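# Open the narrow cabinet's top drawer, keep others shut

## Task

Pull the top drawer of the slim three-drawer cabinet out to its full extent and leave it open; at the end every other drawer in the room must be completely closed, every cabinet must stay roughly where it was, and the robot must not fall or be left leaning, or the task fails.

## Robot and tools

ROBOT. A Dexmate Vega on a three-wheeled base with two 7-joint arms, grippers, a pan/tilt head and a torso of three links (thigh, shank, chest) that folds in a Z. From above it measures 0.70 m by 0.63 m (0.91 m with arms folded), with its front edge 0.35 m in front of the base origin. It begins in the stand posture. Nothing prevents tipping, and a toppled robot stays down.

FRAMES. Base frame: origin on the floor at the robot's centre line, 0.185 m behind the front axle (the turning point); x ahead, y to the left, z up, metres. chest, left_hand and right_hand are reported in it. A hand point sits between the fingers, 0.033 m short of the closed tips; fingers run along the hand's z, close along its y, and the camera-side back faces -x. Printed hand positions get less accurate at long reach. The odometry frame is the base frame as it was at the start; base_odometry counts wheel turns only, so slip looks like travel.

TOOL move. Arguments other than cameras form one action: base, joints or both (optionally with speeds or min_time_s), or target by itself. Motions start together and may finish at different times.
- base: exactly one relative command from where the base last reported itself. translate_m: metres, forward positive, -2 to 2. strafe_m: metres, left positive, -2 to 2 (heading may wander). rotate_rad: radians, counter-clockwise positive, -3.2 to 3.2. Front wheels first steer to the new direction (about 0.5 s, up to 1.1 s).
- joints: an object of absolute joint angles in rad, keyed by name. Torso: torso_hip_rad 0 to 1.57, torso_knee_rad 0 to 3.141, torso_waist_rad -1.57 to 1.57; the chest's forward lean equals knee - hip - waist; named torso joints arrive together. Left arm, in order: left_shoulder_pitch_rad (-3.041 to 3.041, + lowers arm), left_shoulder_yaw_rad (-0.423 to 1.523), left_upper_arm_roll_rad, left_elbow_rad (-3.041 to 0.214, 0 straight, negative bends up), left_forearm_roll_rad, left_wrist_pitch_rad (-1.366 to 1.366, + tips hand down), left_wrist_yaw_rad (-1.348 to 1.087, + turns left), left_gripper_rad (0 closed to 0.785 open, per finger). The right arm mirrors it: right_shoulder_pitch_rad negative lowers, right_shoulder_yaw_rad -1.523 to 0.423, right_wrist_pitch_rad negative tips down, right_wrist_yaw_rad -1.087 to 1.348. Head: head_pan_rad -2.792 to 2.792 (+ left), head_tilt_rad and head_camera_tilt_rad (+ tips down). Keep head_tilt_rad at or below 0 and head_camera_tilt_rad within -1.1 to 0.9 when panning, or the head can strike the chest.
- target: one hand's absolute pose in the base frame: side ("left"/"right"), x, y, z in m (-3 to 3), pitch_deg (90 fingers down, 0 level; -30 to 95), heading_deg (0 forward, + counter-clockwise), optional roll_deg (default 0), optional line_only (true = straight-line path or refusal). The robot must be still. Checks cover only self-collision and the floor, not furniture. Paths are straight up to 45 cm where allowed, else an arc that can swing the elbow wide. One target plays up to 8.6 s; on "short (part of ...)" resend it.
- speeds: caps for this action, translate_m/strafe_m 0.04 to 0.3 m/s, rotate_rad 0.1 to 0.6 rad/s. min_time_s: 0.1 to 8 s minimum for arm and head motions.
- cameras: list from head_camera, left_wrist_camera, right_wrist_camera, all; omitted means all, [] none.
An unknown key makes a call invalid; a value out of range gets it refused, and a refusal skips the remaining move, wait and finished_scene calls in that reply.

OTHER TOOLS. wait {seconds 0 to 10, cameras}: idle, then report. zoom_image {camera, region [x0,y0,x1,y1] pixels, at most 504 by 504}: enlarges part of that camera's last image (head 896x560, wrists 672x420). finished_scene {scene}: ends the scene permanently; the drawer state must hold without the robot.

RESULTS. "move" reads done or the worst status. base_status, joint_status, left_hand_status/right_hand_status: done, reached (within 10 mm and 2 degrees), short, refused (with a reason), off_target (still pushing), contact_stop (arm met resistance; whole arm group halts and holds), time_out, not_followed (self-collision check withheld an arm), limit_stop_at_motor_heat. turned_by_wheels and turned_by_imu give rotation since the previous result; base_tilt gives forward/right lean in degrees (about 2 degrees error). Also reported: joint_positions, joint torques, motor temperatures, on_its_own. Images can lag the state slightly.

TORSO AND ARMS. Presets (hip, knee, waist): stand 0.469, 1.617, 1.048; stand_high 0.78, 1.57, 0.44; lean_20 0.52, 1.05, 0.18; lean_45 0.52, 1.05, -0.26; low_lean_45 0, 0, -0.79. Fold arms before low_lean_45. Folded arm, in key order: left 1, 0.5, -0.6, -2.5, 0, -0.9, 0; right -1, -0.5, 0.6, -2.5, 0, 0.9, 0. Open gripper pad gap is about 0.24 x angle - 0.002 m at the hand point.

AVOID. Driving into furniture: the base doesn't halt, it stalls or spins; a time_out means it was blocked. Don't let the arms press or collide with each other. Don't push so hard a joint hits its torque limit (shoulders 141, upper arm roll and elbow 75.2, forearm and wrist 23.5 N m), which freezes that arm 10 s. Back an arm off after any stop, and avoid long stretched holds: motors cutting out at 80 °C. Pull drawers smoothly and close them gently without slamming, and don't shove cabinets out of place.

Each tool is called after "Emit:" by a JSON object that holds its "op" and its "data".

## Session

Emit:
{"op": "move", "data": {"joints": {"head_camera_tilt_rad": 0.3}, "cameras": ["head_camera"]}}

Emit:
{"op": "move", "data": {"joints": {"head_pan_rad": -1.4}, "cameras": ["head_camera"]}}

Emit:
{"op": "move", "data": {"joints": {"head_pan_rad": -2.75}, "cameras": ["head_camera"]}}

Emit:
{"op": "move", "data": {"joints": {"head_pan_rad": 1.7}, "cameras": ["head_camera"]}}

Scene clock: 0.83 s.
Joint torques (N m): left_arm=[5.3 0.38 -0.93 -3.85 0.27 -2.2 -0.34] | right_arm=[-4.28 -1.82 0.04 -2.71 0.05 2.17 -0.03]
Motor temperatures (°C): left_arm=[31 31 31 26 40 35 41] | right_arm=[29 27 32 31 36 36 33]
move: done
base_odometry: x=+0.000 y=+0.000 heading=+0.000
turned_by_wheels: +0.000
turned_by_imu: +0.000
base_tilt: forward=+0.0 right=+0.8
base_status: not commanded
joint_positions: torso_hip_rad=+0.469 torso_knee_rad=+1.617 torso_waist_rad=+1.048 left_shoulder_pitch_rad=+2.199 left_shoulder_yaw_rad=+0.008 left_upper_arm_roll_rad=-0.009 left_elbow_rad=-1.083 left_forearm_roll_rad=+0.016 left_wrist_pitch_rad=-0.484 left_wrist_yaw_rad=+0.004 left_gripper_rad=+0.005 right_shoulder_pitch_rad=-2.209 right_shoulder_yaw_rad=+0.017 right_upper_arm_roll_rad=-0.013 right_elbow_rad=-1.119 right_forearm_roll_rad=-0.015 right_wrist_pitch_rad=+0.484 right_wrist_yaw_rad=-0.019 right_gripper_rad=+0.005 head_pan_rad=+0.000 head_tilt_rad=+0.000 head_camera_tilt_rad=+0.300
joint_status: all done
chest: x=-0.0111 y=+0.0000 z=+1.4155 quat_wxyz=(+0.999, +0.000, +0.050, +0.000) (m; base frame)
left_hand: x=+0.1862 y=+0.2374 z=+0.5952 quat_wxyz=(+0.407, +0.009, +0.913, +0.007) pitch_deg=+41.9 heading_deg=+0.4 roll_deg=+1.6 back=up (m; base frame)
right_hand: x=+0.1977 y=-0.2171 z=+0.6067 quat_wxyz=(+0.419, +0.002, +0.908, +0.001) pitch_deg=+40.4 heading_deg=+0.0 roll_deg=+0.2 back=up (m; base frame)
pictures: head_camera

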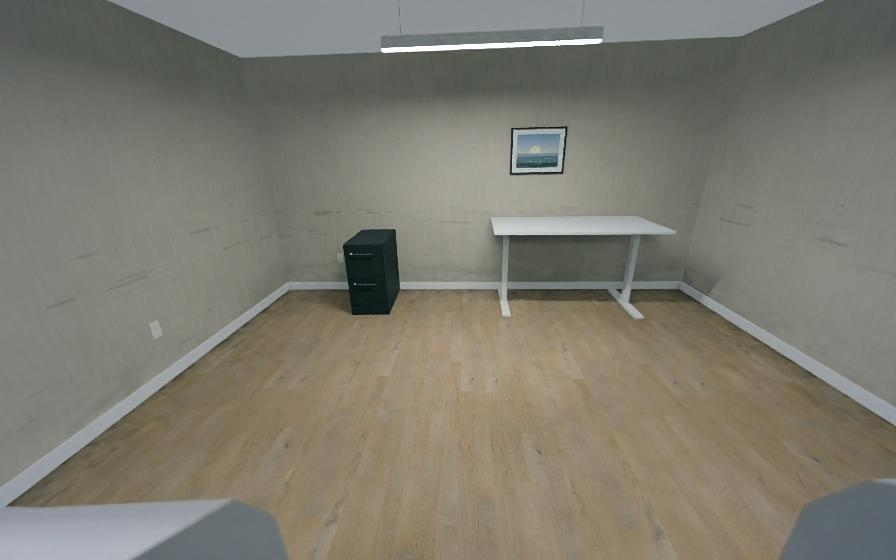

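Scene clock: 2.43 s.
Joint torques (N m): left_arm=[5.87 -0.37 -1.06 -3.2 0.32 -1.94 -0.29] | right_arm=[-4.54 -0.38 0.39 -1.84 0.07 2.21 -0.02]
Motor temperatures (°C): left_arm=[31 31 31 26 40 35 41] | right_arm=[29 27 32 31 36 36 33]
move: done
base_odometry: x=+0.000 y=+0.000 heading=+0.000
turned_by_wheels: +0.000
turned_by_imu: +0.000
base_tilt: forward=+0.0 right=+0.7
base_status: not commanded
joint_positions: torso_hip_rad=+0.469 torso_knee_rad=+1.617 torso_waist_rad=+1.048 left_shoulder_pitch_rad=+2.199 left_shoulder_yaw_rad=+0.008 left_upper_arm_roll_rad=-0.009 left_elbow_rad=-1.083 left_forearm_roll_rad=+0.016 left_wrist_pitch_rad=-0.484 left_wrist_yaw_rad=+0.004 left_gripper_rad=+0.005 right_shoulder_pitch_rad=-2.209 right_shoulder_yaw_rad=+0.017 right_upper_arm_roll_rad=-0.013 right_elbow_rad=-1.119 right_forearm_roll_rad=-0.015 right_wrist_pitch_rad=+0.484 right_wrist_yaw_rad=-0.019 right_gripper_rad=+0.005 head_pan_rad=-1.400 head_tilt_rad=+0.000 head_camera_tilt_rad=+0.300
joint_status: all done
chest: x=-0.0111 y=+0.0000 z=+1.4155 quat_wxyz=(+0.999, +0.000, +0.050, +0.000) (m; base frame)
left_hand: x=+0.1862 y=+0.2374 z=+0.5952 quat_wxyz=(+0.407, +0.009, +0.913, +0.007) pitch_deg=+41.9 heading_deg=+0.4 roll_deg=+1.6 back=up (m; base frame)
right_hand: x=+0.1977 y=-0.2171 z=+0.6067 quat_wxyz=(+0.419, +0.002, +0.908, +0.001) pitch_deg=+40.4 heading_deg=+0.0 roll_deg=+0.2 back=up (m; base frame)
pictures: head_camera

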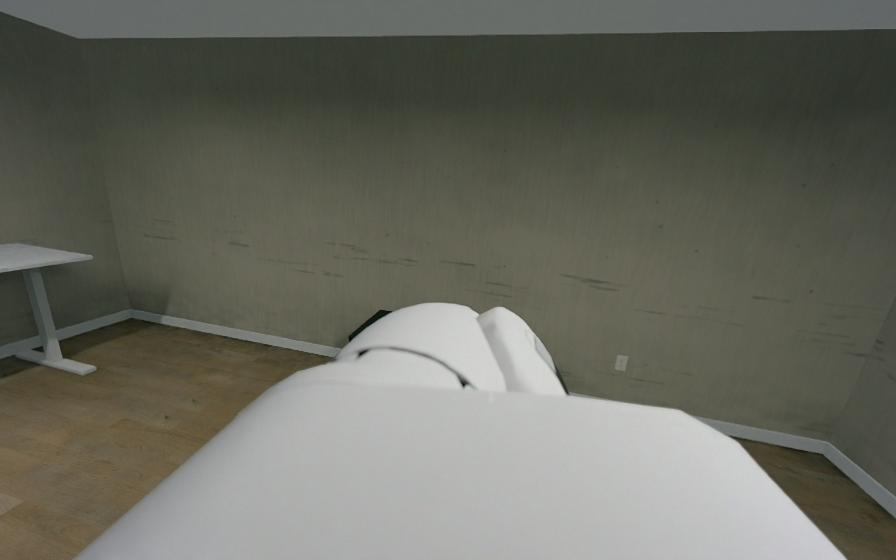

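Scene clock: 4.00 s.
Joint torques (N m): left_arm=[6.32 0.66 -0.85 -3.33 0.04 -2.63 -0.35] | right_arm=[-4.23 -0.86 0.32 -2.73 0.13 2.22 -0.04]
Motor temperatures (°C): left_arm=[31 31 31 26 40 35 41] | right_arm=[29 27 32 31 36 36 33]
move: done
base_odometry: x=+0.000 y=+0.000 heading=+0.000
turned_by_wheels: +0.000
turned_by_imu: +0.000
base_tilt: forward=+0.0 right=+0.8
base_status: not commanded
joint_positions: torso_hip_rad=+0.469 torso_knee_rad=+1.617 torso_waist_rad=+1.048 left_shoulder_pitch_rad=+2.199 left_shoulder_yaw_rad=+0.008 left_upper_arm_roll_rad=-0.009 left_elbow_rad=-1.083 left_forearm_roll_rad=+0.016 left_wrist_pitch_rad=-0.484 left_wrist_yaw_rad=+0.004 left_gripper_rad=+0.005 right_shoulder_pitch_rad=-2.209 right_shoulder_yaw_rad=+0.017 right_upper_arm_roll_rad=-0.013 right_elbow_rad=-1.119 right_forearm_roll_rad=-0.015 right_wrist_pitch_rad=+0.484 right_wrist_yaw_rad=-0.019 right_gripper_rad=+0.005 head_pan_rad=-2.750 head_tilt_rad=+0.000 head_camera_tilt_rad=+0.300
joint_status: all done
chest: x=-0.0111 y=+0.0000 z=+1.4155 quat_wxyz=(+0.999, +0.000, +0.050, +0.000) (m; base frame)
left_hand: x=+0.1862 y=+0.2374 z=+0.5952 quat_wxyz=(+0.407, +0.009, +0.913, +0.007) pitch_deg=+41.9 heading_deg=+0.4 roll_deg=+1.6 back=up (m; base frame)
right_hand: x=+0.1977 y=-0.2171 z=+0.6067 quat_wxyz=(+0.419, +0.002, +0.908, +0.001) pitch_deg=+40.4 heading_deg=+0.0 roll_deg=+0.2 back=up (m; base frame)
pictures: head_camera

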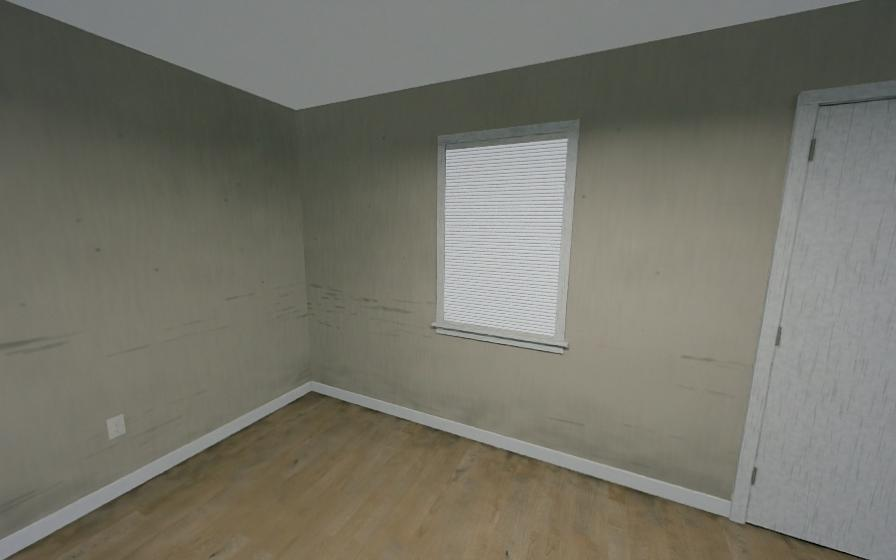

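Scene clock: 7.63 s.
Joint torques (N m): left_arm=[5.64 -0.25 -1.18 -3.11 0.15 -2.35 0.03] | right_arm=[-3.58 -0.02 -0.32 -1.56 0.08 2.24 -0.06]
Motor temperatures (°C): left_arm=[31 31 31 26 40 35 41] | right_arm=[29 27 32 31 36 36 33]
move: done
base_odometry: x=+0.000 y=+0.000 heading=+0.000
turned_by_wheels: +0.000
turned_by_imu: +0.000
base_tilt: forward=+0.1 right=+0.8
base_status: not commanded
joint_positions: torso_hip_rad=+0.469 torso_knee_rad=+1.617 torso_waist_rad=+1.048 left_shoulder_pitch_rad=+2.199 left_shoulder_yaw_rad=+0.008 left_upper_arm_roll_rad=-0.009 left_elbow_rad=-1.083 left_forearm_roll_rad=+0.016 left_wrist_pitch_rad=-0.484 left_wrist_yaw_rad=+0.004 left_gripper_rad=+0.005 right_shoulder_pitch_rad=-2.209 right_shoulder_yaw_rad=+0.017 right_upper_arm_roll_rad=-0.013 right_elbow_rad=-1.119 right_forearm_roll_rad=-0.015 right_wrist_pitch_rad=+0.484 right_wrist_yaw_rad=-0.019 right_gripper_rad=+0.005 head_pan_rad=+1.700 head_tilt_rad=+0.000 head_camera_tilt_rad=+0.300
joint_status: all done
chest: x=-0.0111 y=+0.0000 z=+1.4155 quat_wxyz=(+0.999, +0.000, +0.050, +0.000) (m; base frame)
left_hand: x=+0.1862 y=+0.2374 z=+0.5952 quat_wxyz=(+0.407, +0.009, +0.913, +0.007) pitch_deg=+41.9 heading_deg=+0.4 roll_deg=+1.6 back=up (m; base frame)
right_hand: x=+0.1977 y=-0.2171 z=+0.6067 quat_wxyz=(+0.419, +0.002, +0.908, +0.001) pitch_deg=+40.4 heading_deg=+0.0 roll_deg=+0.2 back=up (m; base frame)
pictures: head_camera

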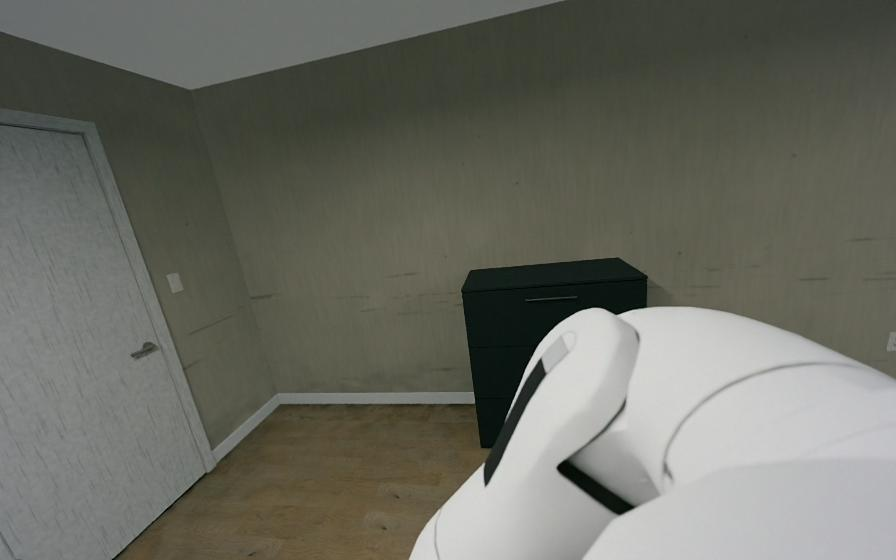

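Emit:
{"op": "move", "data": {"base": {"rotate_rad": -1.6}, "joints": {"head_pan_rad": 0, "head_camera_tilt_rad": 0.5, "right_shoulder_pitch_rad": -1, "right_shoulder_yaw_rad": -0.5, "right_upper_arm_roll_rad": 0.6, "right_elbow_rad": -2.5, "right_forearm_roll_rad": 0, "right_wrist_pitch_rad": 0.9, "right_wrist_yaw_rad": 0, "left_shoulder_pitch_rad": 1.6, "left_shoulder_yaw_rad": 0.2, "left_upper_arm_roll_rad": 0, "left_elbow_rad": -1.4}, "cameras": ["head_camera"]}}

Scene clock: 14.03 s.
Joint torques (N m): left_arm=[-19.58 5.73 -0.98 -7.7 -0.33 -2.53 0.16] | right_arm=[21.45 -8.84 4.97 -0.01 0.64 -2.2 0.11]
Motor temperatures (°C): left_arm=[31 31 31 26 40 35 41] | right_arm=[30 27 32 31 36 36 33]
move: done
base_odometry: x=+0.002 y=+0.001 heading=-1.605
turned_by_wheels: -1.605
turned_by_imu: -1.596
base_tilt: forward=+0.0 right=+0.7
base_status: done
joint_positions: torso_hip_rad=+0.469 torso_knee_rad=+1.617 torso_waist_rad=+1.048 left_shoulder_pitch_rad=+1.600 left_shoulder_yaw_rad=+0.200 left_upper_arm_roll_rad=+0.000 left_elbow_rad=-1.400 left_forearm_roll_rad=+0.016 left_wrist_pitch_rad=-0.484 left_wrist_yaw_rad=+0.004 left_gripper_rad=+0.005 right_shoulder_pitch_rad=-1.004 right_shoulder_yaw_rad=-0.498 right_upper_arm_roll_rad=+0.598 right_elbow_rad=-2.496 right_forearm_roll_rad=+0.000 right_wrist_pitch_rad=+0.899 right_wrist_yaw_rad=+0.000 right_gripper_rad=+0.005 head_pan_rad=+0.000 head_tilt_rad=+0.000 head_camera_tilt_rad=+0.500
joint_status: all done
chest: x=-0.0111 y=+0.0000 z=+1.4155 quat_wxyz=(+0.999, +0.000, +0.050, +0.000) (m; base frame)
left_hand: x=+0.6605 y=+0.2747 z=+1.0538 quat_wxyz=(+0.765, +0.090, +0.636, +0.058) pitch_deg=-10.1 heading_deg=-3.7 roll_deg=+12.4 back=up (m; base frame)
right_hand: x=-0.0207 y=-0.1553 z=+1.7185 quat_wxyz=(+0.841, -0.204, -0.394, -0.309) pitch_deg=-37.3 heading_deg=+132.5 roll_deg=+7.2 back=down (m; base frame)
pictures: head_camera

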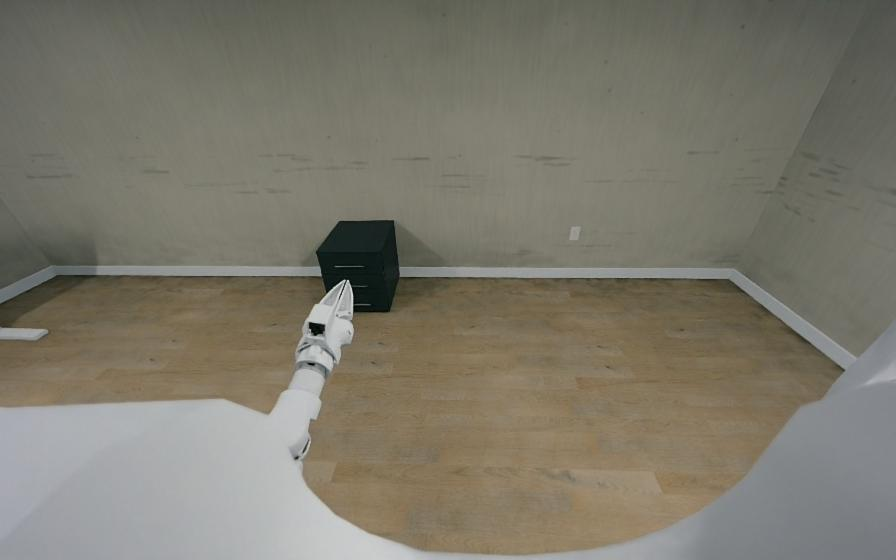

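Emit:
{"op": "zoom_image", "data": {"camera": "head_camera", "region": [290, 200, 430, 330]}}

Scaled by 3.600 from the camera's 896x560 image, which has a finer 960x600 frame.

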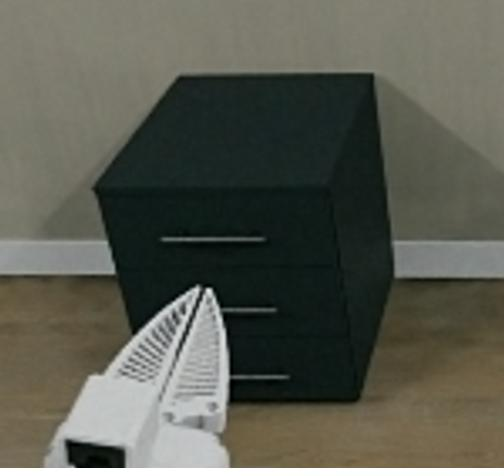

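Emit:
{"op": "move", "data": {"base": {"strafe_m": 0.458}, "joints": {"torso_hip_rad": 0.15, "torso_knee_rad": 0.78, "torso_waist_rad": -0.1, "left_gripper_rad": 0.3, "head_camera_tilt_rad": 0.5, "left_shoulder_pitch_rad": 1.187, "left_shoulder_yaw_rad": 0.2, "left_upper_arm_roll_rad": 0.336, "left_elbow_rad": -1.043, "left_forearm_roll_rad": 1.225, "left_wrist_pitch_rad": 0.181, "left_wrist_yaw_rad": 0.624}, "cameras": ["left_wrist_camera","head_camera"]}}

Emit:
{"op": "move", "data": {"base": {"translate_m": 0.88}, "joints": {"head_camera_tilt_rad": 0.75}, "cameras": ["left_wrist_camera","head_camera"]}}

Scene clock: 20.20 s.
Joint torques (N m): left_arm=[-9.24 3.57 1.95 -3.3 0.73 0.38 1.53] | right_arm=[16.86 -6.81 7.43 -2.09 1.09 -1.52 -0.96]
Motor temperatures (°C): left_arm=[31 31 31 26 40 35 41] | right_arm=[30 27 32 31 36 36 33]
move: done
base_odometry: x=+0.458 y=-0.012 heading=-1.593
turned_by_wheels: +0.012
turned_by_imu: +0.005
base_tilt: forward=+0.0 right=+0.8
base_status: done
joint_positions: torso_hip_rad=+0.150 torso_knee_rad=+0.780 torso_waist_rad=-0.100 left_shoulder_pitch_rad=+1.188 left_shoulder_yaw_rad=+0.200 left_upper_arm_roll_rad=+0.335 left_elbow_rad=-1.044 left_forearm_roll_rad=+1.222 left_wrist_pitch_rad=+0.179 left_wrist_yaw_rad=+0.622 left_gripper_rad=+0.300 right_shoulder_pitch_rad=-1.000 right_shoulder_yaw_rad=-0.500 right_upper_arm_roll_rad=+0.600 right_elbow_rad=-2.500 right_forearm_roll_rad=+0.000 right_wrist_pitch_rad=+0.900 right_wrist_yaw_rad=+0.000 right_gripper_rad=+0.005 head_pan_rad=+0.000 head_tilt_rad=+0.000 head_camera_tilt_rad=+0.500
joint_status: all done
chest: x=+0.1258 y=+0.0000 z=+1.1333 quat_wxyz=(+0.934, +0.000, +0.357, +0.000) (m; base frame)
left_hand: x=+0.5684 y=+0.2308 z=+0.4169 quat_wxyz=(+0.415, +0.572, +0.574, +0.415) pitch_deg=+18.2 heading_deg=+0.1 roll_deg=+89.9 (m; base frame)
right_hand: x=+0.2930 y=-0.1534 z=+1.3842 quat_wxyz=(+0.921, -0.291, -0.119, -0.231) pitch_deg=-53.4 heading_deg=+98.1 roll_deg=+53.7 back=down (m; base frame)
pictures: head_camera, left_wrist_camera

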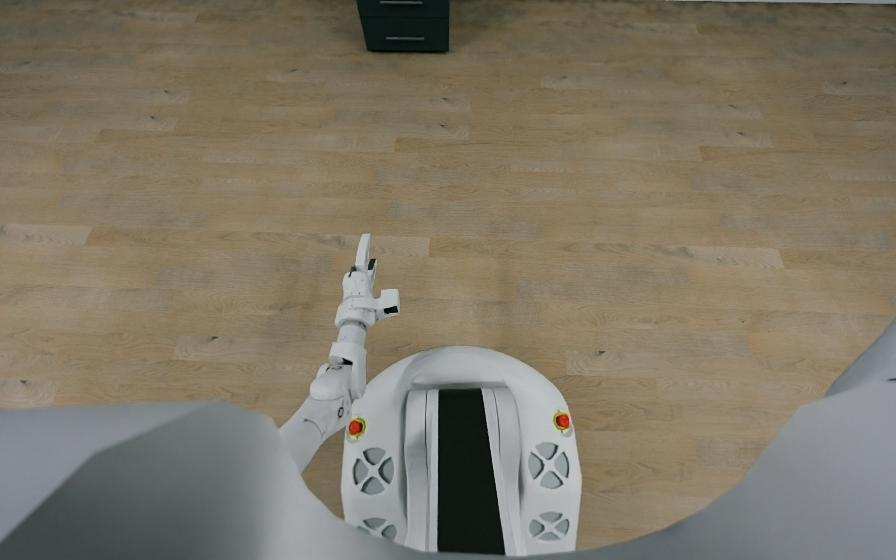

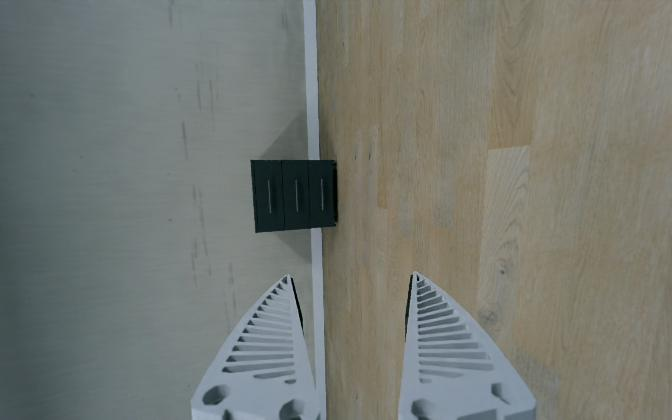

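Scene clock: 25.17 s.
Joint torques (N m): left_arm=[-8.52 2.2 0.83 -4.71 0.81 -1.12 1.36] | right_arm=[17.21 -7.06 7.88 -1.6 0.96 -1.62 -1.05]
Motor temperatures (°C): left_arm=[31 31 31 26 40 35 41] | right_arm=[30 27 32 31 36 36 33]
move: done
base_odometry: x=+0.439 y=-0.891 heading=-1.593
turned_by_wheels: -0.001
turned_by_imu: -0.003
base_tilt: forward=+0.1 right=+0.8
base_status: done
joint_positions: torso_hip_rad=+0.150 torso_knee_rad=+0.780 torso_waist_rad=-0.100 left_shoulder_pitch_rad=+1.187 left_shoulder_yaw_rad=+0.200 left_upper_arm_roll_rad=+0.336 left_elbow_rad=-1.043 left_forearm_roll_rad=+1.225 left_wrist_pitch_rad=+0.181 left_wrist_yaw_rad=+0.624 left_gripper_rad=+0.300 right_shoulder_pitch_rad=-1.000 right_shoulder_yaw_rad=-0.500 right_upper_arm_roll_rad=+0.600 right_elbow_rad=-2.500 right_forearm_roll_rad=+0.000 right_wrist_pitch_rad=+0.900 right_wrist_yaw_rad=+0.000 right_gripper_rad=+0.005 head_pan_rad=+0.000 head_tilt_rad=+0.000 head_camera_tilt_rad=+0.750
joint_status: all done
chest: x=+0.1258 y=+0.0000 z=+1.1332 quat_wxyz=(+0.934, +0.000, +0.357, +0.000) (m; base frame)
left_hand: x=+0.5689 y=+0.2304 z=+0.4174 quat_wxyz=(+0.415, +0.573, +0.572, +0.415) pitch_deg=+18.1 heading_deg=+0.0 roll_deg=-89.9 (m; base frame)
right_hand: x=+0.2930 y=-0.1534 z=+1.3841 quat_wxyz=(+0.921, -0.291, -0.119, -0.231) pitch_deg=-53.4 heading_deg=+98.1 roll_deg=+53.7 back=down (m; base frame)
pictures: head_camera, left_wrist_camera

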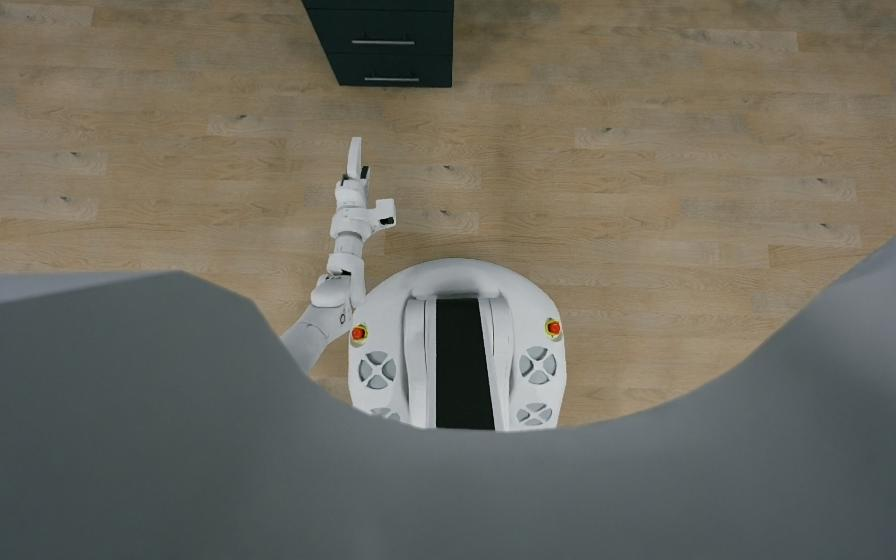

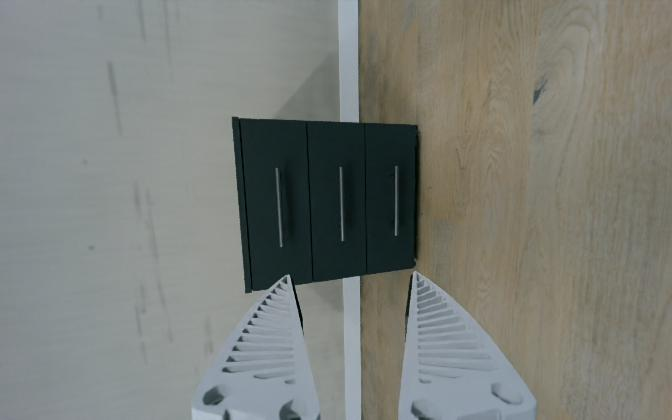

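Emit:
{"op": "move", "data": {"base": {"rotate_rad": -0.025}, "speeds": {"rotate_rad": 0.2}, "cameras": ["left_wrist_camera"]}}

Emit:
{"op": "move", "data": {"base": {"translate_m": 0.25}, "cameras": ["left_wrist_camera","head_camera"]}}

Scene clock: 27.10 s.
Joint torques (N m): left_arm=[-7.55 1.4 0.37 -4.46 0.62 -0.5 1.11] | right_arm=[17.41 -7.48 6.89 -2.45 1.1 -1.5 -1.29]
Motor temperatures (°C): left_arm=[31 31 31 26 40 35 41] | right_arm=[30 27 32 31 36 36 33]
move: done
base_odometry: x=+0.439 y=-0.891 heading=-1.618
turned_by_wheels: -0.025
turned_by_imu: -0.025
base_tilt: forward=+0.1 right=+0.8
base_status: done
joint_positions: torso_hip_rad=+0.150 torso_knee_rad=+0.780 torso_waist_rad=-0.100 left_shoulder_pitch_rad=+1.187 left_shoulder_yaw_rad=+0.200 left_upper_arm_roll_rad=+0.336 left_elbow_rad=-1.043 left_forearm_roll_rad=+1.225 left_wrist_pitch_rad=+0.181 left_wrist_yaw_rad=+0.624 left_gripper_rad=+0.300 right_shoulder_pitch_rad=-1.000 right_shoulder_yaw_rad=-0.500 right_upper_arm_roll_rad=+0.600 right_elbow_rad=-2.500 right_forearm_roll_rad=+0.000 right_wrist_pitch_rad=+0.900 right_wrist_yaw_rad=+0.000 right_gripper_rad=+0.005 head_pan_rad=+0.000 head_tilt_rad=+0.000 head_camera_tilt_rad=+0.750
joint_status: not commanded
chest: x=+0.1258 y=+0.0000 z=+1.1332 quat_wxyz=(+0.934, +0.000, +0.357, +0.000) (m; base frame)
left_hand: x=+0.5689 y=+0.2304 z=+0.4174 quat_wxyz=(+0.415, +0.573, +0.572, +0.415) pitch_deg=+18.1 heading_deg=+0.0 roll_deg=-89.9 (m; base frame)
right_hand: x=+0.2930 y=-0.1534 z=+1.3841 quat_wxyz=(+0.921, -0.291, -0.119, -0.231) pitch_deg=-53.4 heading_deg=+98.1 roll_deg=+53.7 back=down (m; base frame)
pictures: left_wrist_camera

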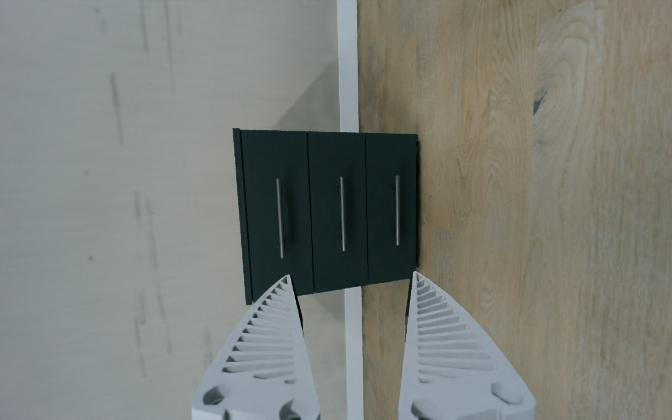

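Scene clock: 29.73 s.
Joint torques (N m): left_arm=[-8.3 0.46 1.12 -4.04 0.55 -0.39 1.25] | right_arm=[16.59 -7.58 7.64 -1.73 1.05 -0.81 -1.15]
Motor temperatures (°C): left_arm=[31 31 31 26 40 35 41] | right_arm=[30 27 33 31 36 36 33]
move: done
base_odometry: x=+0.427 y=-1.141 heading=-1.619
turned_by_wheels: -0.001
turned_by_imu: +0.000
base_tilt: forward=+0.1 right=+0.7
base_status: done
joint_positions: torso_hip_rad=+0.150 torso_knee_rad=+0.780 torso_waist_rad=-0.100 left_shoulder_pitch_rad=+1.187 left_shoulder_yaw_rad=+0.200 left_upper_arm_roll_rad=+0.336 left_elbow_rad=-1.043 left_forearm_roll_rad=+1.225 left_wrist_pitch_rad=+0.181 left_wrist_yaw_rad=+0.624 left_gripper_rad=+0.300 right_shoulder_pitch_rad=-1.000 right_shoulder_yaw_rad=-0.500 right_upper_arm_roll_rad=+0.600 right_elbow_rad=-2.500 right_forearm_roll_rad=+0.000 right_wrist_pitch_rad=+0.900 right_wrist_yaw_rad=+0.000 right_gripper_rad=+0.005 head_pan_rad=+0.000 head_tilt_rad=+0.000 head_camera_tilt_rad=+0.750
joint_status: not commanded
chest: x=+0.1258 y=+0.0000 z=+1.1332 quat_wxyz=(+0.934, +0.000, +0.357, +0.000) (m; base frame)
left_hand: x=+0.5689 y=+0.2304 z=+0.4174 quat_wxyz=(+0.415, +0.573, +0.572, +0.415) pitch_deg=+18.1 heading_deg=+0.0 roll_deg=-89.9 (m; base frame)
right_hand: x=+0.2930 y=-0.1534 z=+1.3841 quat_wxyz=(+0.921, -0.291, -0.119, -0.231) pitch_deg=-53.4 heading_deg=+98.1 roll_deg=+53.7 back=down (m; base frame)
pictures: head_camera, left_wrist_camera

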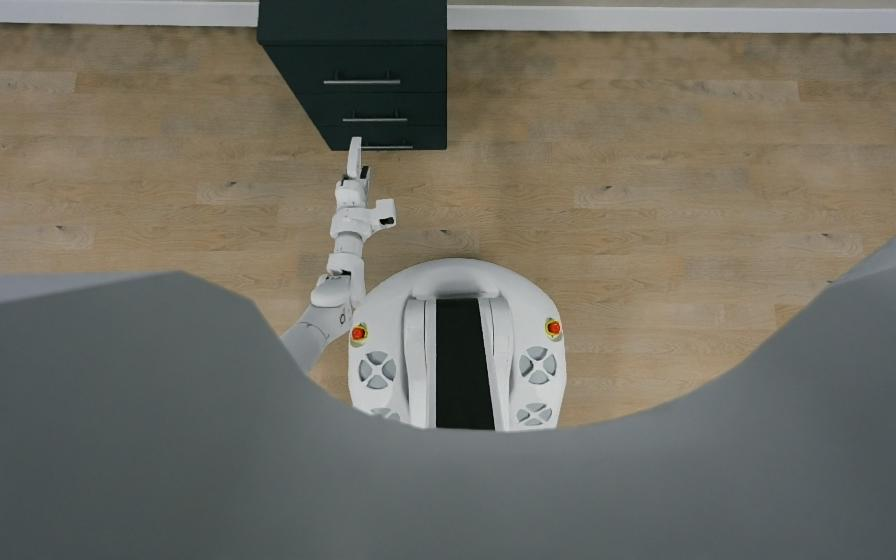

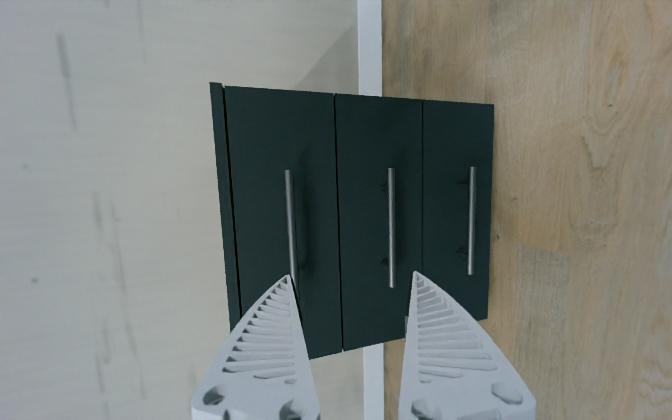

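Emit:
{"op": "move", "data": {"base": {"translate_m": 0.2}, "joints": {"left_gripper_rad": 0.22}, "speeds": {"translate_m": 0.15}, "cameras": ["left_wrist_camera","head_camera"]}}

Scene clock: 32.40 s.
Joint torques (N m): left_arm=[-13.27 0.95 -0.81 -5.52 0.19 0.28 -0.64] | right_arm=[18.51 -7.99 7.46 -2.8 1.12 -1.65 -1.29]
Motor temperatures (°C): left_arm=[31 31 31 26 40 35 41] | right_arm=[30 27 33 31 36 36 33]
move: done
base_odometry: x=+0.418 y=-1.341 heading=-1.619
turned_by_wheels: +0.000
turned_by_imu: -0.001
base_tilt: forward=+0.1 right=+0.8
base_status: done
joint_positions: torso_hip_rad=+0.150 torso_knee_rad=+0.780 torso_waist_rad=-0.100 left_shoulder_pitch_rad=+1.187 left_shoulder_yaw_rad=+0.200 left_upper_arm_roll_rad=+0.336 left_elbow_rad=-1.043 left_forearm_roll_rad=+1.225 left_wrist_pitch_rad=+0.181 left_wrist_yaw_rad=+0.624 left_gripper_rad=+0.220 right_shoulder_pitch_rad=-1.000 right_shoulder_yaw_rad=-0.500 right_upper_arm_roll_rad=+0.600 right_elbow_rad=-2.500 right_forearm_roll_rad=+0.000 right_wrist_pitch_rad=+0.900 right_wrist_yaw_rad=+0.000 right_gripper_rad=+0.005 head_pan_rad=+0.000 head_tilt_rad=+0.000 head_camera_tilt_rad=+0.750
joint_status: all done
chest: x=+0.1257 y=+0.0000 z=+1.1333 quat_wxyz=(+0.934, +0.000, +0.357, +0.000) (m; base frame)
left_hand: x=+0.5688 y=+0.2304 z=+0.4176 quat_wxyz=(+0.415, +0.573, +0.572, +0.416) pitch_deg=+18.1 heading_deg=+0.0 roll_deg=-89.9 (m; base frame)
right_hand: x=+0.2928 y=-0.1534 z=+1.3842 quat_wxyz=(+0.921, -0.291, -0.119, -0.231) pitch_deg=-53.4 heading_deg=+98.1 roll_deg=+53.7 back=down (m; base frame)
pictures: head_camera, left_wrist_camera

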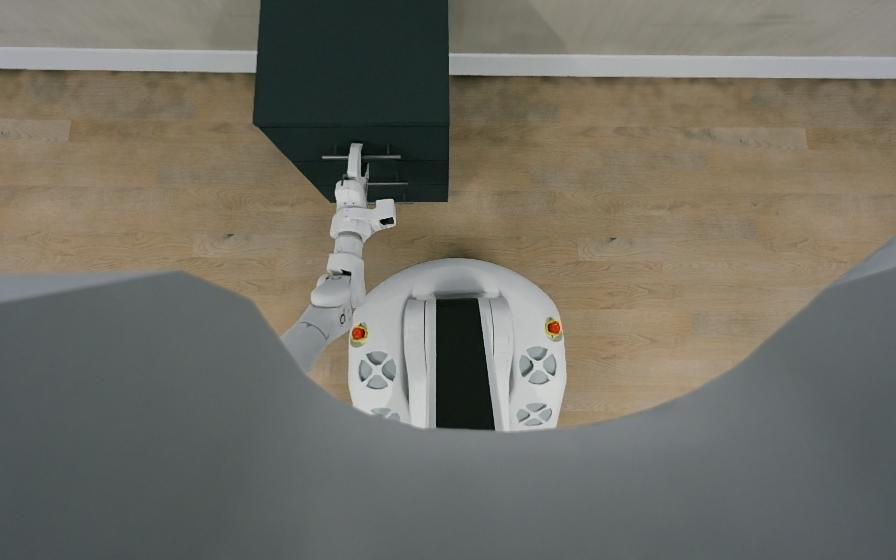

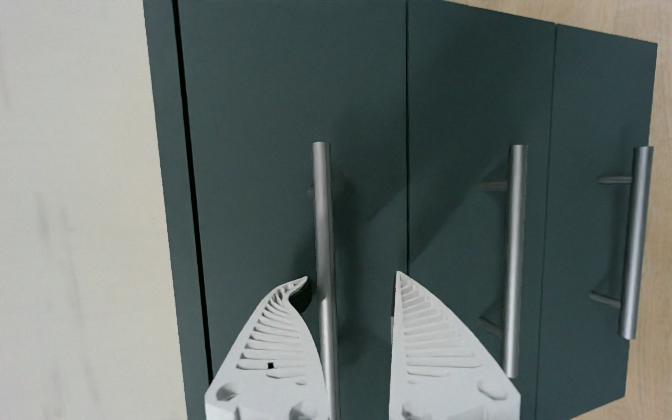

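Emit:
{"op": "zoom_image", "data": {"camera": "left_wrist_camera", "region": [190, 220, 450, 420]}}

Emit:
{"op": "zoom_image", "data": {"camera": "head_camera", "region": [280, 110, 460, 240]}}

Scaled by 1.938 from the camera's 672x420 image, which has a finer 960x600 frame.

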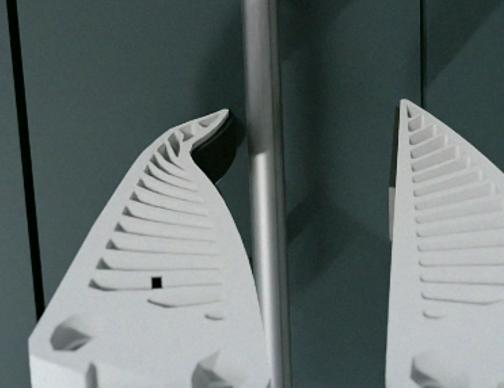

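Scaled by 2.800 from the camera's 896x560 image, which has a finer 960x600 frame.

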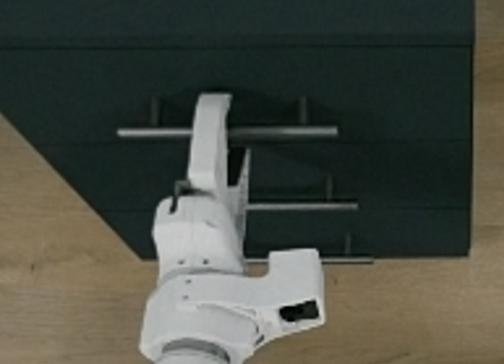

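Emit:
{"op": "move", "data": {"base": {"translate_m": -0.012}, "speeds": {"translate_m": 0.05}, "cameras": []}}

Emit:
{"op": "move", "data": {"joints": {"left_gripper_rad": 0.0}, "cameras": ["left_wrist_camera"]}}

Emit:
{"op": "move", "data": {"base": {"translate_m": -0.06}, "speeds": {"translate_m": 0.05}, "cameras": ["left_wrist_camera"]}}

Scene clock: 34.13 s.
Joint torques (N m): left_arm=[-9.21 1.43 -1.23 -4.98 0.24 -0.29 0.83] | right_arm=[17.02 -8.38 7.76 -1.05 1.15 -1.66 -1.13]
Motor temperatures (°C): left_arm=[31 31 31 26 40 35 41] | right_arm=[30 27 33 31 36 36 33]
move: done
base_odometry: x=+0.418 y=-1.329 heading=-1.620
turned_by_wheels: -0.001
turned_by_imu: -0.001
base_tilt: forward=+0.1 right=+0.7
base_status: done
joint_positions: torso_hip_rad=+0.150 torso_knee_rad=+0.780 torso_waist_rad=-0.100 left_shoulder_pitch_rad=+1.187 left_shoulder_yaw_rad=+0.200 left_upper_arm_roll_rad=+0.336 left_elbow_rad=-1.043 left_forearm_roll_rad=+1.225 left_wrist_pitch_rad=+0.181 left_wrist_yaw_rad=+0.624 left_gripper_rad=+0.220 right_shoulder_pitch_rad=-1.000 right_shoulder_yaw_rad=-0.500 right_upper_arm_roll_rad=+0.600 right_elbow_rad=-2.500 right_forearm_roll_rad=+0.000 right_wrist_pitch_rad=+0.900 right_wrist_yaw_rad=+0.000 right_gripper_rad=+0.005 head_pan_rad=+0.000 head_tilt_rad=+0.000 head_camera_tilt_rad=+0.750
joint_status: not commanded
chest: x=+0.1257 y=+0.0000 z=+1.1332 quat_wxyz=(+0.934, +0.000, +0.357, +0.000) (m; base frame)
left_hand: x=+0.5688 y=+0.2304 z=+0.4174 quat_wxyz=(+0.415, +0.573, +0.572, +0.415) pitch_deg=+18.1 heading_deg=+0.0 roll_deg=-89.9 (m; base frame)
right_hand: x=+0.2929 y=-0.1534 z=+1.3842 quat_wxyz=(+0.921, -0.291, -0.119, -0.231) pitch_deg=-53.4 heading_deg=+98.1 roll_deg=+53.7 back=down (m; base frame)
pictures: none
No camera images: "cameras" was empty.

Scene clock: 34.87 s.
Joint torques (N m): left_arm=[8.23 2.39 -0.72 7.25 -1.34 0 -5.18] | right_arm=[16.58 -7.34 7.51 -1.42 0.95 -1.96 -1.05]
Motor temperatures (°C): left_arm=[31 31 31 26 40 35 41] | right_arm=[30 27 33 31 36 36 33]
move: done
base_odometry: x=+0.418 y=-1.329 heading=-1.620
turned_by_wheels: +0.000
turned_by_imu: +0.000
base_tilt: forward=+0.1 right=+0.8
base_status: not commanded
joint_positions: torso_hip_rad=+0.150 torso_knee_rad=+0.780 torso_waist_rad=-0.100 left_shoulder_pitch_rad=+1.187 left_shoulder_yaw_rad=+0.200 left_upper_arm_roll_rad=+0.336 left_elbow_rad=-1.044 left_forearm_roll_rad=+1.225 left_wrist_pitch_rad=+0.181 left_wrist_yaw_rad=+0.626 left_gripper_rad=+0.000 right_shoulder_pitch_rad=-1.000 right_shoulder_yaw_rad=-0.500 right_upper_arm_roll_rad=+0.600 right_elbow_rad=-2.500 right_forearm_roll_rad=+0.000 right_wrist_pitch_rad=+0.900 right_wrist_yaw_rad=+0.000 right_gripper_rad=+0.005 head_pan_rad=+0.000 head_tilt_rad=+0.000 head_camera_tilt_rad=+0.750
joint_status: all done
chest: x=+0.1255 y=+0.0000 z=+1.1333 quat_wxyz=(+0.934, +0.000, +0.357, +0.000) (m; base frame)
left_hand: x=+0.5700 y=+0.2301 z=+0.4193 quat_wxyz=(+0.416, +0.572, +0.571, +0.417) pitch_deg=+17.8 heading_deg=+0.0 roll_deg=-89.9 (m; base frame)
right_hand: x=+0.2925 y=-0.1534 z=+1.3843 quat_wxyz=(+0.921, -0.291, -0.119, -0.231) pitch_deg=-53.4 heading_deg=+98.2 roll_deg=+53.7 back=down (m; base frame)
pictures: left_wrist_camera

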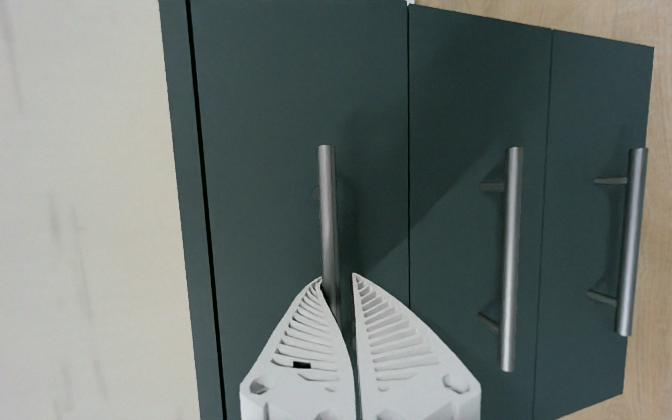

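Scene clock: 36.63 s.
Joint torques (N m): left_arm=[12.25 2.09 -0.99 4.57 -1.24 -0.56 -5.07] | right_arm=[17.1 -6.45 7.53 -1.64 1.13 -1.24 -1.12]
Motor temperatures (°C): left_arm=[31 31 31 26 40 35 41] | right_arm=[30 27 33 31 36 36 33]
move: done
base_odometry: x=+0.421 y=-1.269 heading=-1.620
turned_by_wheels: +0.000
turned_by_imu: +0.001
base_tilt: forward=+0.1 right=+0.7
base_status: done
joint_positions: torso_hip_rad=+0.150 torso_knee_rad=+0.780 torso_waist_rad=-0.100 left_shoulder_pitch_rad=+1.186 left_shoulder_yaw_rad=+0.200 left_upper_arm_roll_rad=+0.336 left_elbow_rad=-1.044 left_forearm_roll_rad=+1.225 left_wrist_pitch_rad=+0.181 left_wrist_yaw_rad=+0.626 left_gripper_rad=+0.000 right_shoulder_pitch_rad=-1.000 right_shoulder_yaw_rad=-0.500 right_upper_arm_roll_rad=+0.600 right_elbow_rad=-2.500 right_forearm_roll_rad=+0.000 right_wrist_pitch_rad=+0.900 right_wrist_yaw_rad=+0.000 right_gripper_rad=+0.005 head_pan_rad=+0.000 head_tilt_rad=+0.000 head_camera_tilt_rad=+0.750
joint_status: not commanded
chest: x=+0.1253 y=+0.0000 z=+1.1334 quat_wxyz=(+0.934, +0.000, +0.357, +0.000) (m; base frame)
left_hand: x=+0.5701 y=+0.2301 z=+0.4195 quat_wxyz=(+0.416, +0.572, +0.571, +0.417) pitch_deg=+17.8 heading_deg=+0.0 roll_deg=-89.9 (m; base frame)
right_hand: x=+0.2924 y=-0.1534 z=+1.3844 quat_wxyz=(+0.921, -0.291, -0.119, -0.231) pitch_deg=-53.4 heading_deg=+98.2 roll_deg=+53.6 back=down (m; base frame)
pictures: left_wrist_camera

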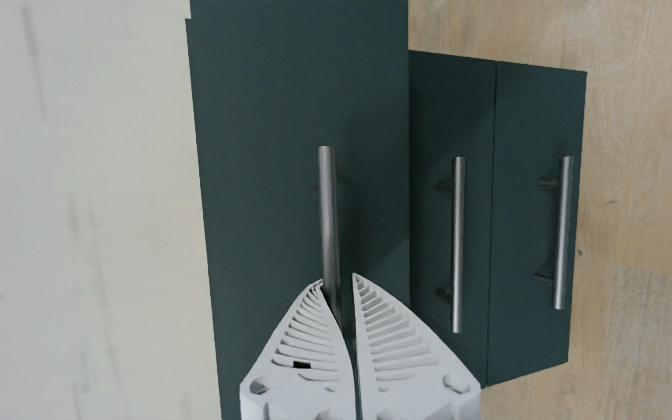

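Opening.

Emit:
{"op": "move", "data": {"base": {"translate_m": -0.25}, "speeds": {"translate_m": 0.1}, "cameras": ["left_wrist_camera"]}}

Emit:
{"op": "move", "data": {"base": {"translate_m": -0.05}, "speeds": {"translate_m": 0.05}, "cameras": ["left_wrist_camera","head_camera"]}}

Scene clock: 40.47 s.
Joint torques (N m): left_arm=[11.97 1.94 0.9 3.64 -0.6 -1.25 -5.05] | right_arm=[17.78 -7.99 7.63 -2.18 1.2 -1.79 -1.17]
Motor temperatures (°C): left_arm=[31 31 31 26 40 35 42] | right_arm=[30 27 33 31 36 36 33]
move: done
base_odometry: x=+0.434 y=-1.019 heading=-1.621
turned_by_wheels: -0.001
turned_by_imu: -0.001
base_tilt: forward=+0.0 right=+0.8
base_status: done
joint_positions: torso_hip_rad=+0.150 torso_knee_rad=+0.780 torso_waist_rad=-0.100 left_shoulder_pitch_rad=+1.186 left_shoulder_yaw_rad=+0.200 left_upper_arm_roll_rad=+0.336 left_elbow_rad=-1.044 left_forearm_roll_rad=+1.225 left_wrist_pitch_rad=+0.181 left_wrist_yaw_rad=+0.626 left_gripper_rad=+0.000 right_shoulder_pitch_rad=-1.000 right_shoulder_yaw_rad=-0.500 right_upper_arm_roll_rad=+0.600 right_elbow_rad=-2.500 right_forearm_roll_rad=+0.000 right_wrist_pitch_rad=+0.900 right_wrist_yaw_rad=+0.000 right_gripper_rad=+0.005 head_pan_rad=+0.000 head_tilt_rad=+0.000 head_camera_tilt_rad=+0.750
joint_status: not commanded
chest: x=+0.1254 y=+0.0000 z=+1.1334 quat_wxyz=(+0.934, +0.000, +0.357, +0.000) (m; base frame)
left_hand: x=+0.5701 y=+0.2304 z=+0.4194 quat_wxyz=(+0.416, +0.572, +0.571, +0.417) pitch_deg=+17.8 heading_deg=+0.0 roll_deg=-89.9 (m; base frame)
right_hand: x=+0.2924 y=-0.1534 z=+1.3844 quat_wxyz=(+0.921, -0.291, -0.119, -0.231) pitch_deg=-53.4 heading_deg=+98.2 roll_deg=+53.6 back=down (m; base frame)
pictures: left_wrist_camera

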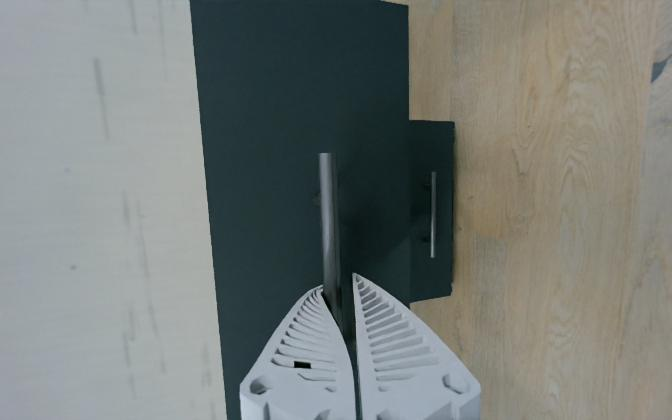

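Scene clock: 42.27 s.
Joint torques (N m): left_arm=[13.42 2.45 1.33 5.85 -0.62 -1.09 -5.25] | right_arm=[16.78 -7.86 7.32 -0.91 1.11 -1.44 -1.19]
Motor temperatures (°C): left_arm=[31 31 31 26 40 35 42] | right_arm=[30 27 33 31 36 36 33]
move: done
base_odometry: x=+0.436 y=-0.969 heading=-1.621
turned_by_wheels: -0.001
turned_by_imu: -0.001
base_tilt: forward=+0.0 right=+0.7
base_status: done
joint_positions: torso_hip_rad=+0.150 torso_knee_rad=+0.780 torso_waist_rad=-0.100 left_shoulder_pitch_rad=+1.186 left_shoulder_yaw_rad=+0.200 left_upper_arm_roll_rad=+0.336 left_elbow_rad=-1.044 left_forearm_roll_rad=+1.225 left_wrist_pitch_rad=+0.181 left_wrist_yaw_rad=+0.626 left_gripper_rad=+0.000 right_shoulder_pitch_rad=-1.000 right_shoulder_yaw_rad=-0.500 right_upper_arm_roll_rad=+0.600 right_elbow_rad=-2.500 right_forearm_roll_rad=+0.000 right_wrist_pitch_rad=+0.900 right_wrist_yaw_rad=+0.000 right_gripper_rad=+0.005 head_pan_rad=+0.000 head_tilt_rad=+0.000 head_camera_tilt_rad=+0.750
joint_status: not commanded
chest: x=+0.1254 y=+0.0000 z=+1.1334 quat_wxyz=(+0.934, +0.000, +0.357, +0.000) (m; base frame)
left_hand: x=+0.5701 y=+0.2304 z=+0.4194 quat_wxyz=(+0.416, +0.572, +0.571, +0.417) pitch_deg=+17.8 heading_deg=+0.0 roll_deg=-89.9 (m; base frame)
right_hand: x=+0.2924 y=-0.1534 z=+1.3844 quat_wxyz=(+0.921, -0.291, -0.119, -0.231) pitch_deg=-53.4 heading_deg=+98.2 roll_deg=+53.6 back=down (m; base frame)
pictures: head_camera, left_wrist_camera

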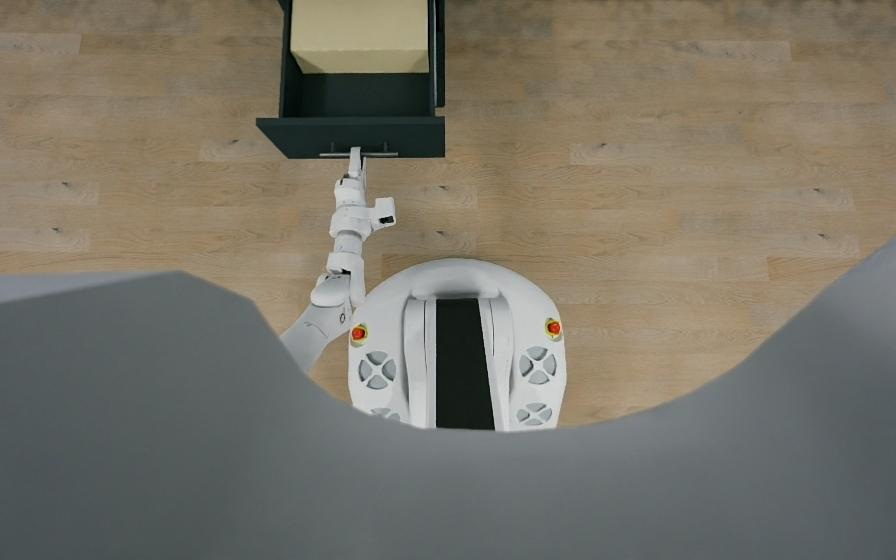

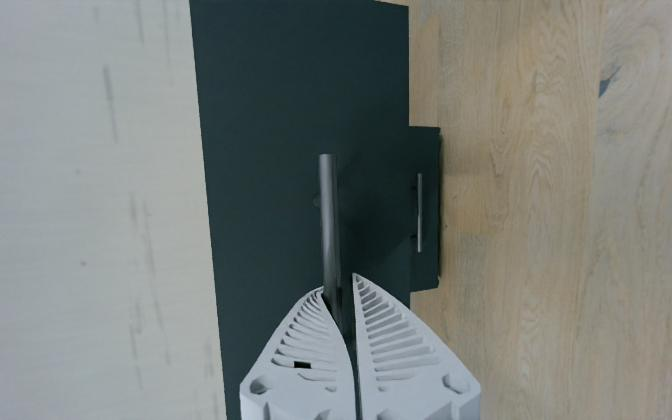

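Still moving; 0.36 so far.

Emit:
{"op": "move", "data": {"base": {"translate_m": -0.03}, "speeds": {"translate_m": 0.04}, "cameras": ["left_wrist_camera"]}}

Emit:
{"op": "move", "data": {"base": {"translate_m": -0.03}, "speeds": {"translate_m": 0.04}, "cameras": ["left_wrist_camera","head_camera"]}}

Scene clock: 44.00 s.
Joint torques (N m): left_arm=[21.3 0.51 2.9 7.42 -0.67 -0.18 -5.3] | right_arm=[17.41 -7.94 7.95 -1.58 1 -1.48 -1.2]
Motor temperatures (°C): left_arm=[31 31 31 26 40 35 42] | right_arm=[30 27 33 31 36 36 33]
move: done
base_odometry: x=+0.438 y=-0.939 heading=-1.622
turned_by_wheels: -0.001
turned_by_imu: -0.001
base_tilt: forward=+0.1 right=+0.8
base_status: done
joint_positions: torso_hip_rad=+0.150 torso_knee_rad=+0.780 torso_waist_rad=-0.100 left_shoulder_pitch_rad=+1.186 left_shoulder_yaw_rad=+0.200 left_upper_arm_roll_rad=+0.336 left_elbow_rad=-1.044 left_forearm_roll_rad=+1.225 left_wrist_pitch_rad=+0.181 left_wrist_yaw_rad=+0.626 left_gripper_rad=+0.000 right_shoulder_pitch_rad=-1.000 right_shoulder_yaw_rad=-0.500 right_upper_arm_roll_rad=+0.600 right_elbow_rad=-2.500 right_forearm_roll_rad=+0.000 right_wrist_pitch_rad=+0.900 right_wrist_yaw_rad=+0.000 right_gripper_rad=+0.005 head_pan_rad=+0.000 head_tilt_rad=+0.000 head_camera_tilt_rad=+0.750
joint_status: not commanded
chest: x=+0.1254 y=+0.0000 z=+1.1334 quat_wxyz=(+0.934, +0.000, +0.357, +0.000) (m; base frame)
left_hand: x=+0.5705 y=+0.2304 z=+0.4198 quat_wxyz=(+0.416, +0.572, +0.571, +0.417) pitch_deg=+17.8 heading_deg=+0.0 roll_deg=-89.9 (m; base frame)
right_hand: x=+0.2924 y=-0.1534 z=+1.3844 quat_wxyz=(+0.921, -0.291, -0.119, -0.231) pitch_deg=-53.4 heading_deg=+98.2 roll_deg=+53.6 back=down (m; base frame)
pictures: left_wrist_camera

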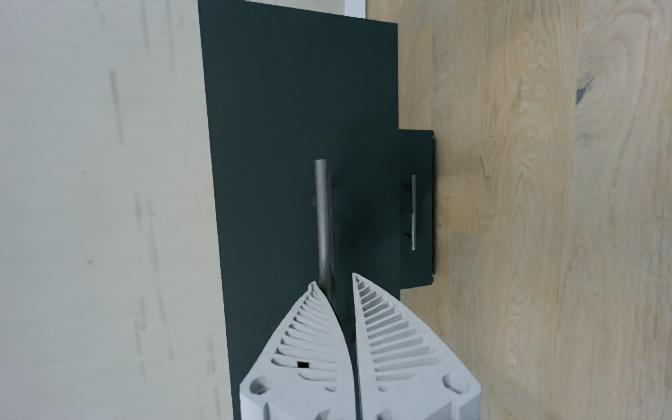

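Scene clock: 45.63 s.
Joint torques (N m): left_arm=[-1.38 -0.05 0.31 -4.04 0.4 -0.44 0.69] | right_arm=[16.21 -6.72 7.45 -2.25 1.16 -1.32 -1.13]
Motor temperatures (°C): left_arm=[31 31 31 26 40 35 42] | right_arm=[30 27 33 31 36 36 33]
move: done
base_odometry: x=+0.440 y=-0.909 heading=-1.623
turned_by_wheels: -0.001
turned_by_imu: -0.001
base_tilt: forward=+0.1 right=+0.7
base_status: done
joint_positions: torso_hip_rad=+0.150 torso_knee_rad=+0.780 torso_waist_rad=-0.100 left_shoulder_pitch_rad=+1.187 left_shoulder_yaw_rad=+0.200 left_upper_arm_roll_rad=+0.336 left_elbow_rad=-1.043 left_forearm_roll_rad=+1.225 left_wrist_pitch_rad=+0.181 left_wrist_yaw_rad=+0.624 left_gripper_rad=+0.000 right_shoulder_pitch_rad=-1.000 right_shoulder_yaw_rad=-0.500 right_upper_arm_roll_rad=+0.600 right_elbow_rad=-2.500 right_forearm_roll_rad=+0.000 right_wrist_pitch_rad=+0.900 right_wrist_yaw_rad=+0.000 right_gripper_rad=+0.005 head_pan_rad=+0.000 head_tilt_rad=+0.000 head_camera_tilt_rad=+0.750
joint_status: not commanded
chest: x=+0.1258 y=+0.0000 z=+1.1332 quat_wxyz=(+0.934, +0.000, +0.357, +0.000) (m; base frame)
left_hand: x=+0.5691 y=+0.2305 z=+0.4176 quat_wxyz=(+0.415, +0.573, +0.572, +0.416) pitch_deg=+18.1 heading_deg=+0.0 roll_deg=-89.9 (m; base frame)
right_hand: x=+0.2929 y=-0.1534 z=+1.3842 quat_wxyz=(+0.921, -0.291, -0.119, -0.231) pitch_deg=-53.4 heading_deg=+98.1 roll_deg=+53.7 back=down (m; base frame)
pictures: head_camera, left_wrist_camera

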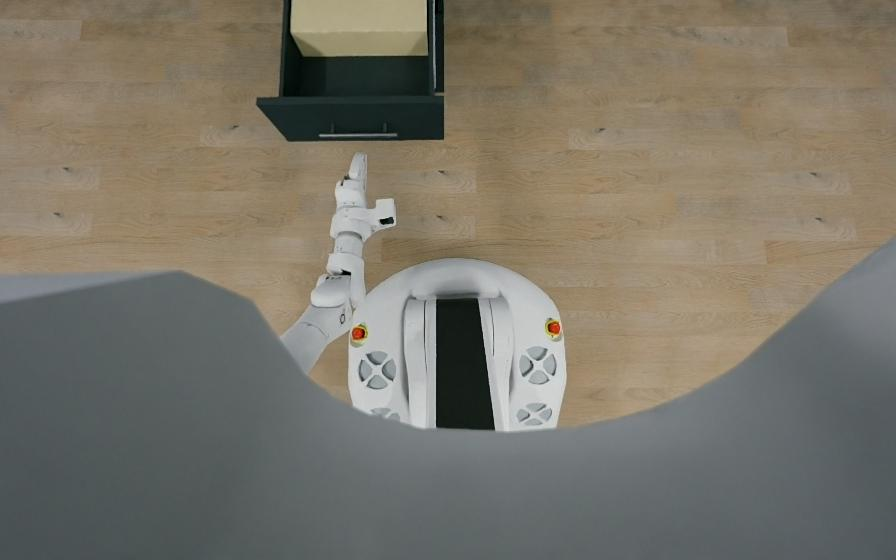

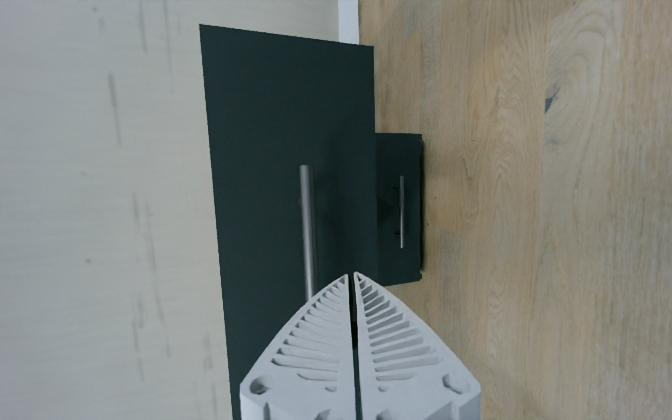

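Emit:
{"op": "finished_scene", "data": {"scene": 3}}

The scene is finished: the task was done.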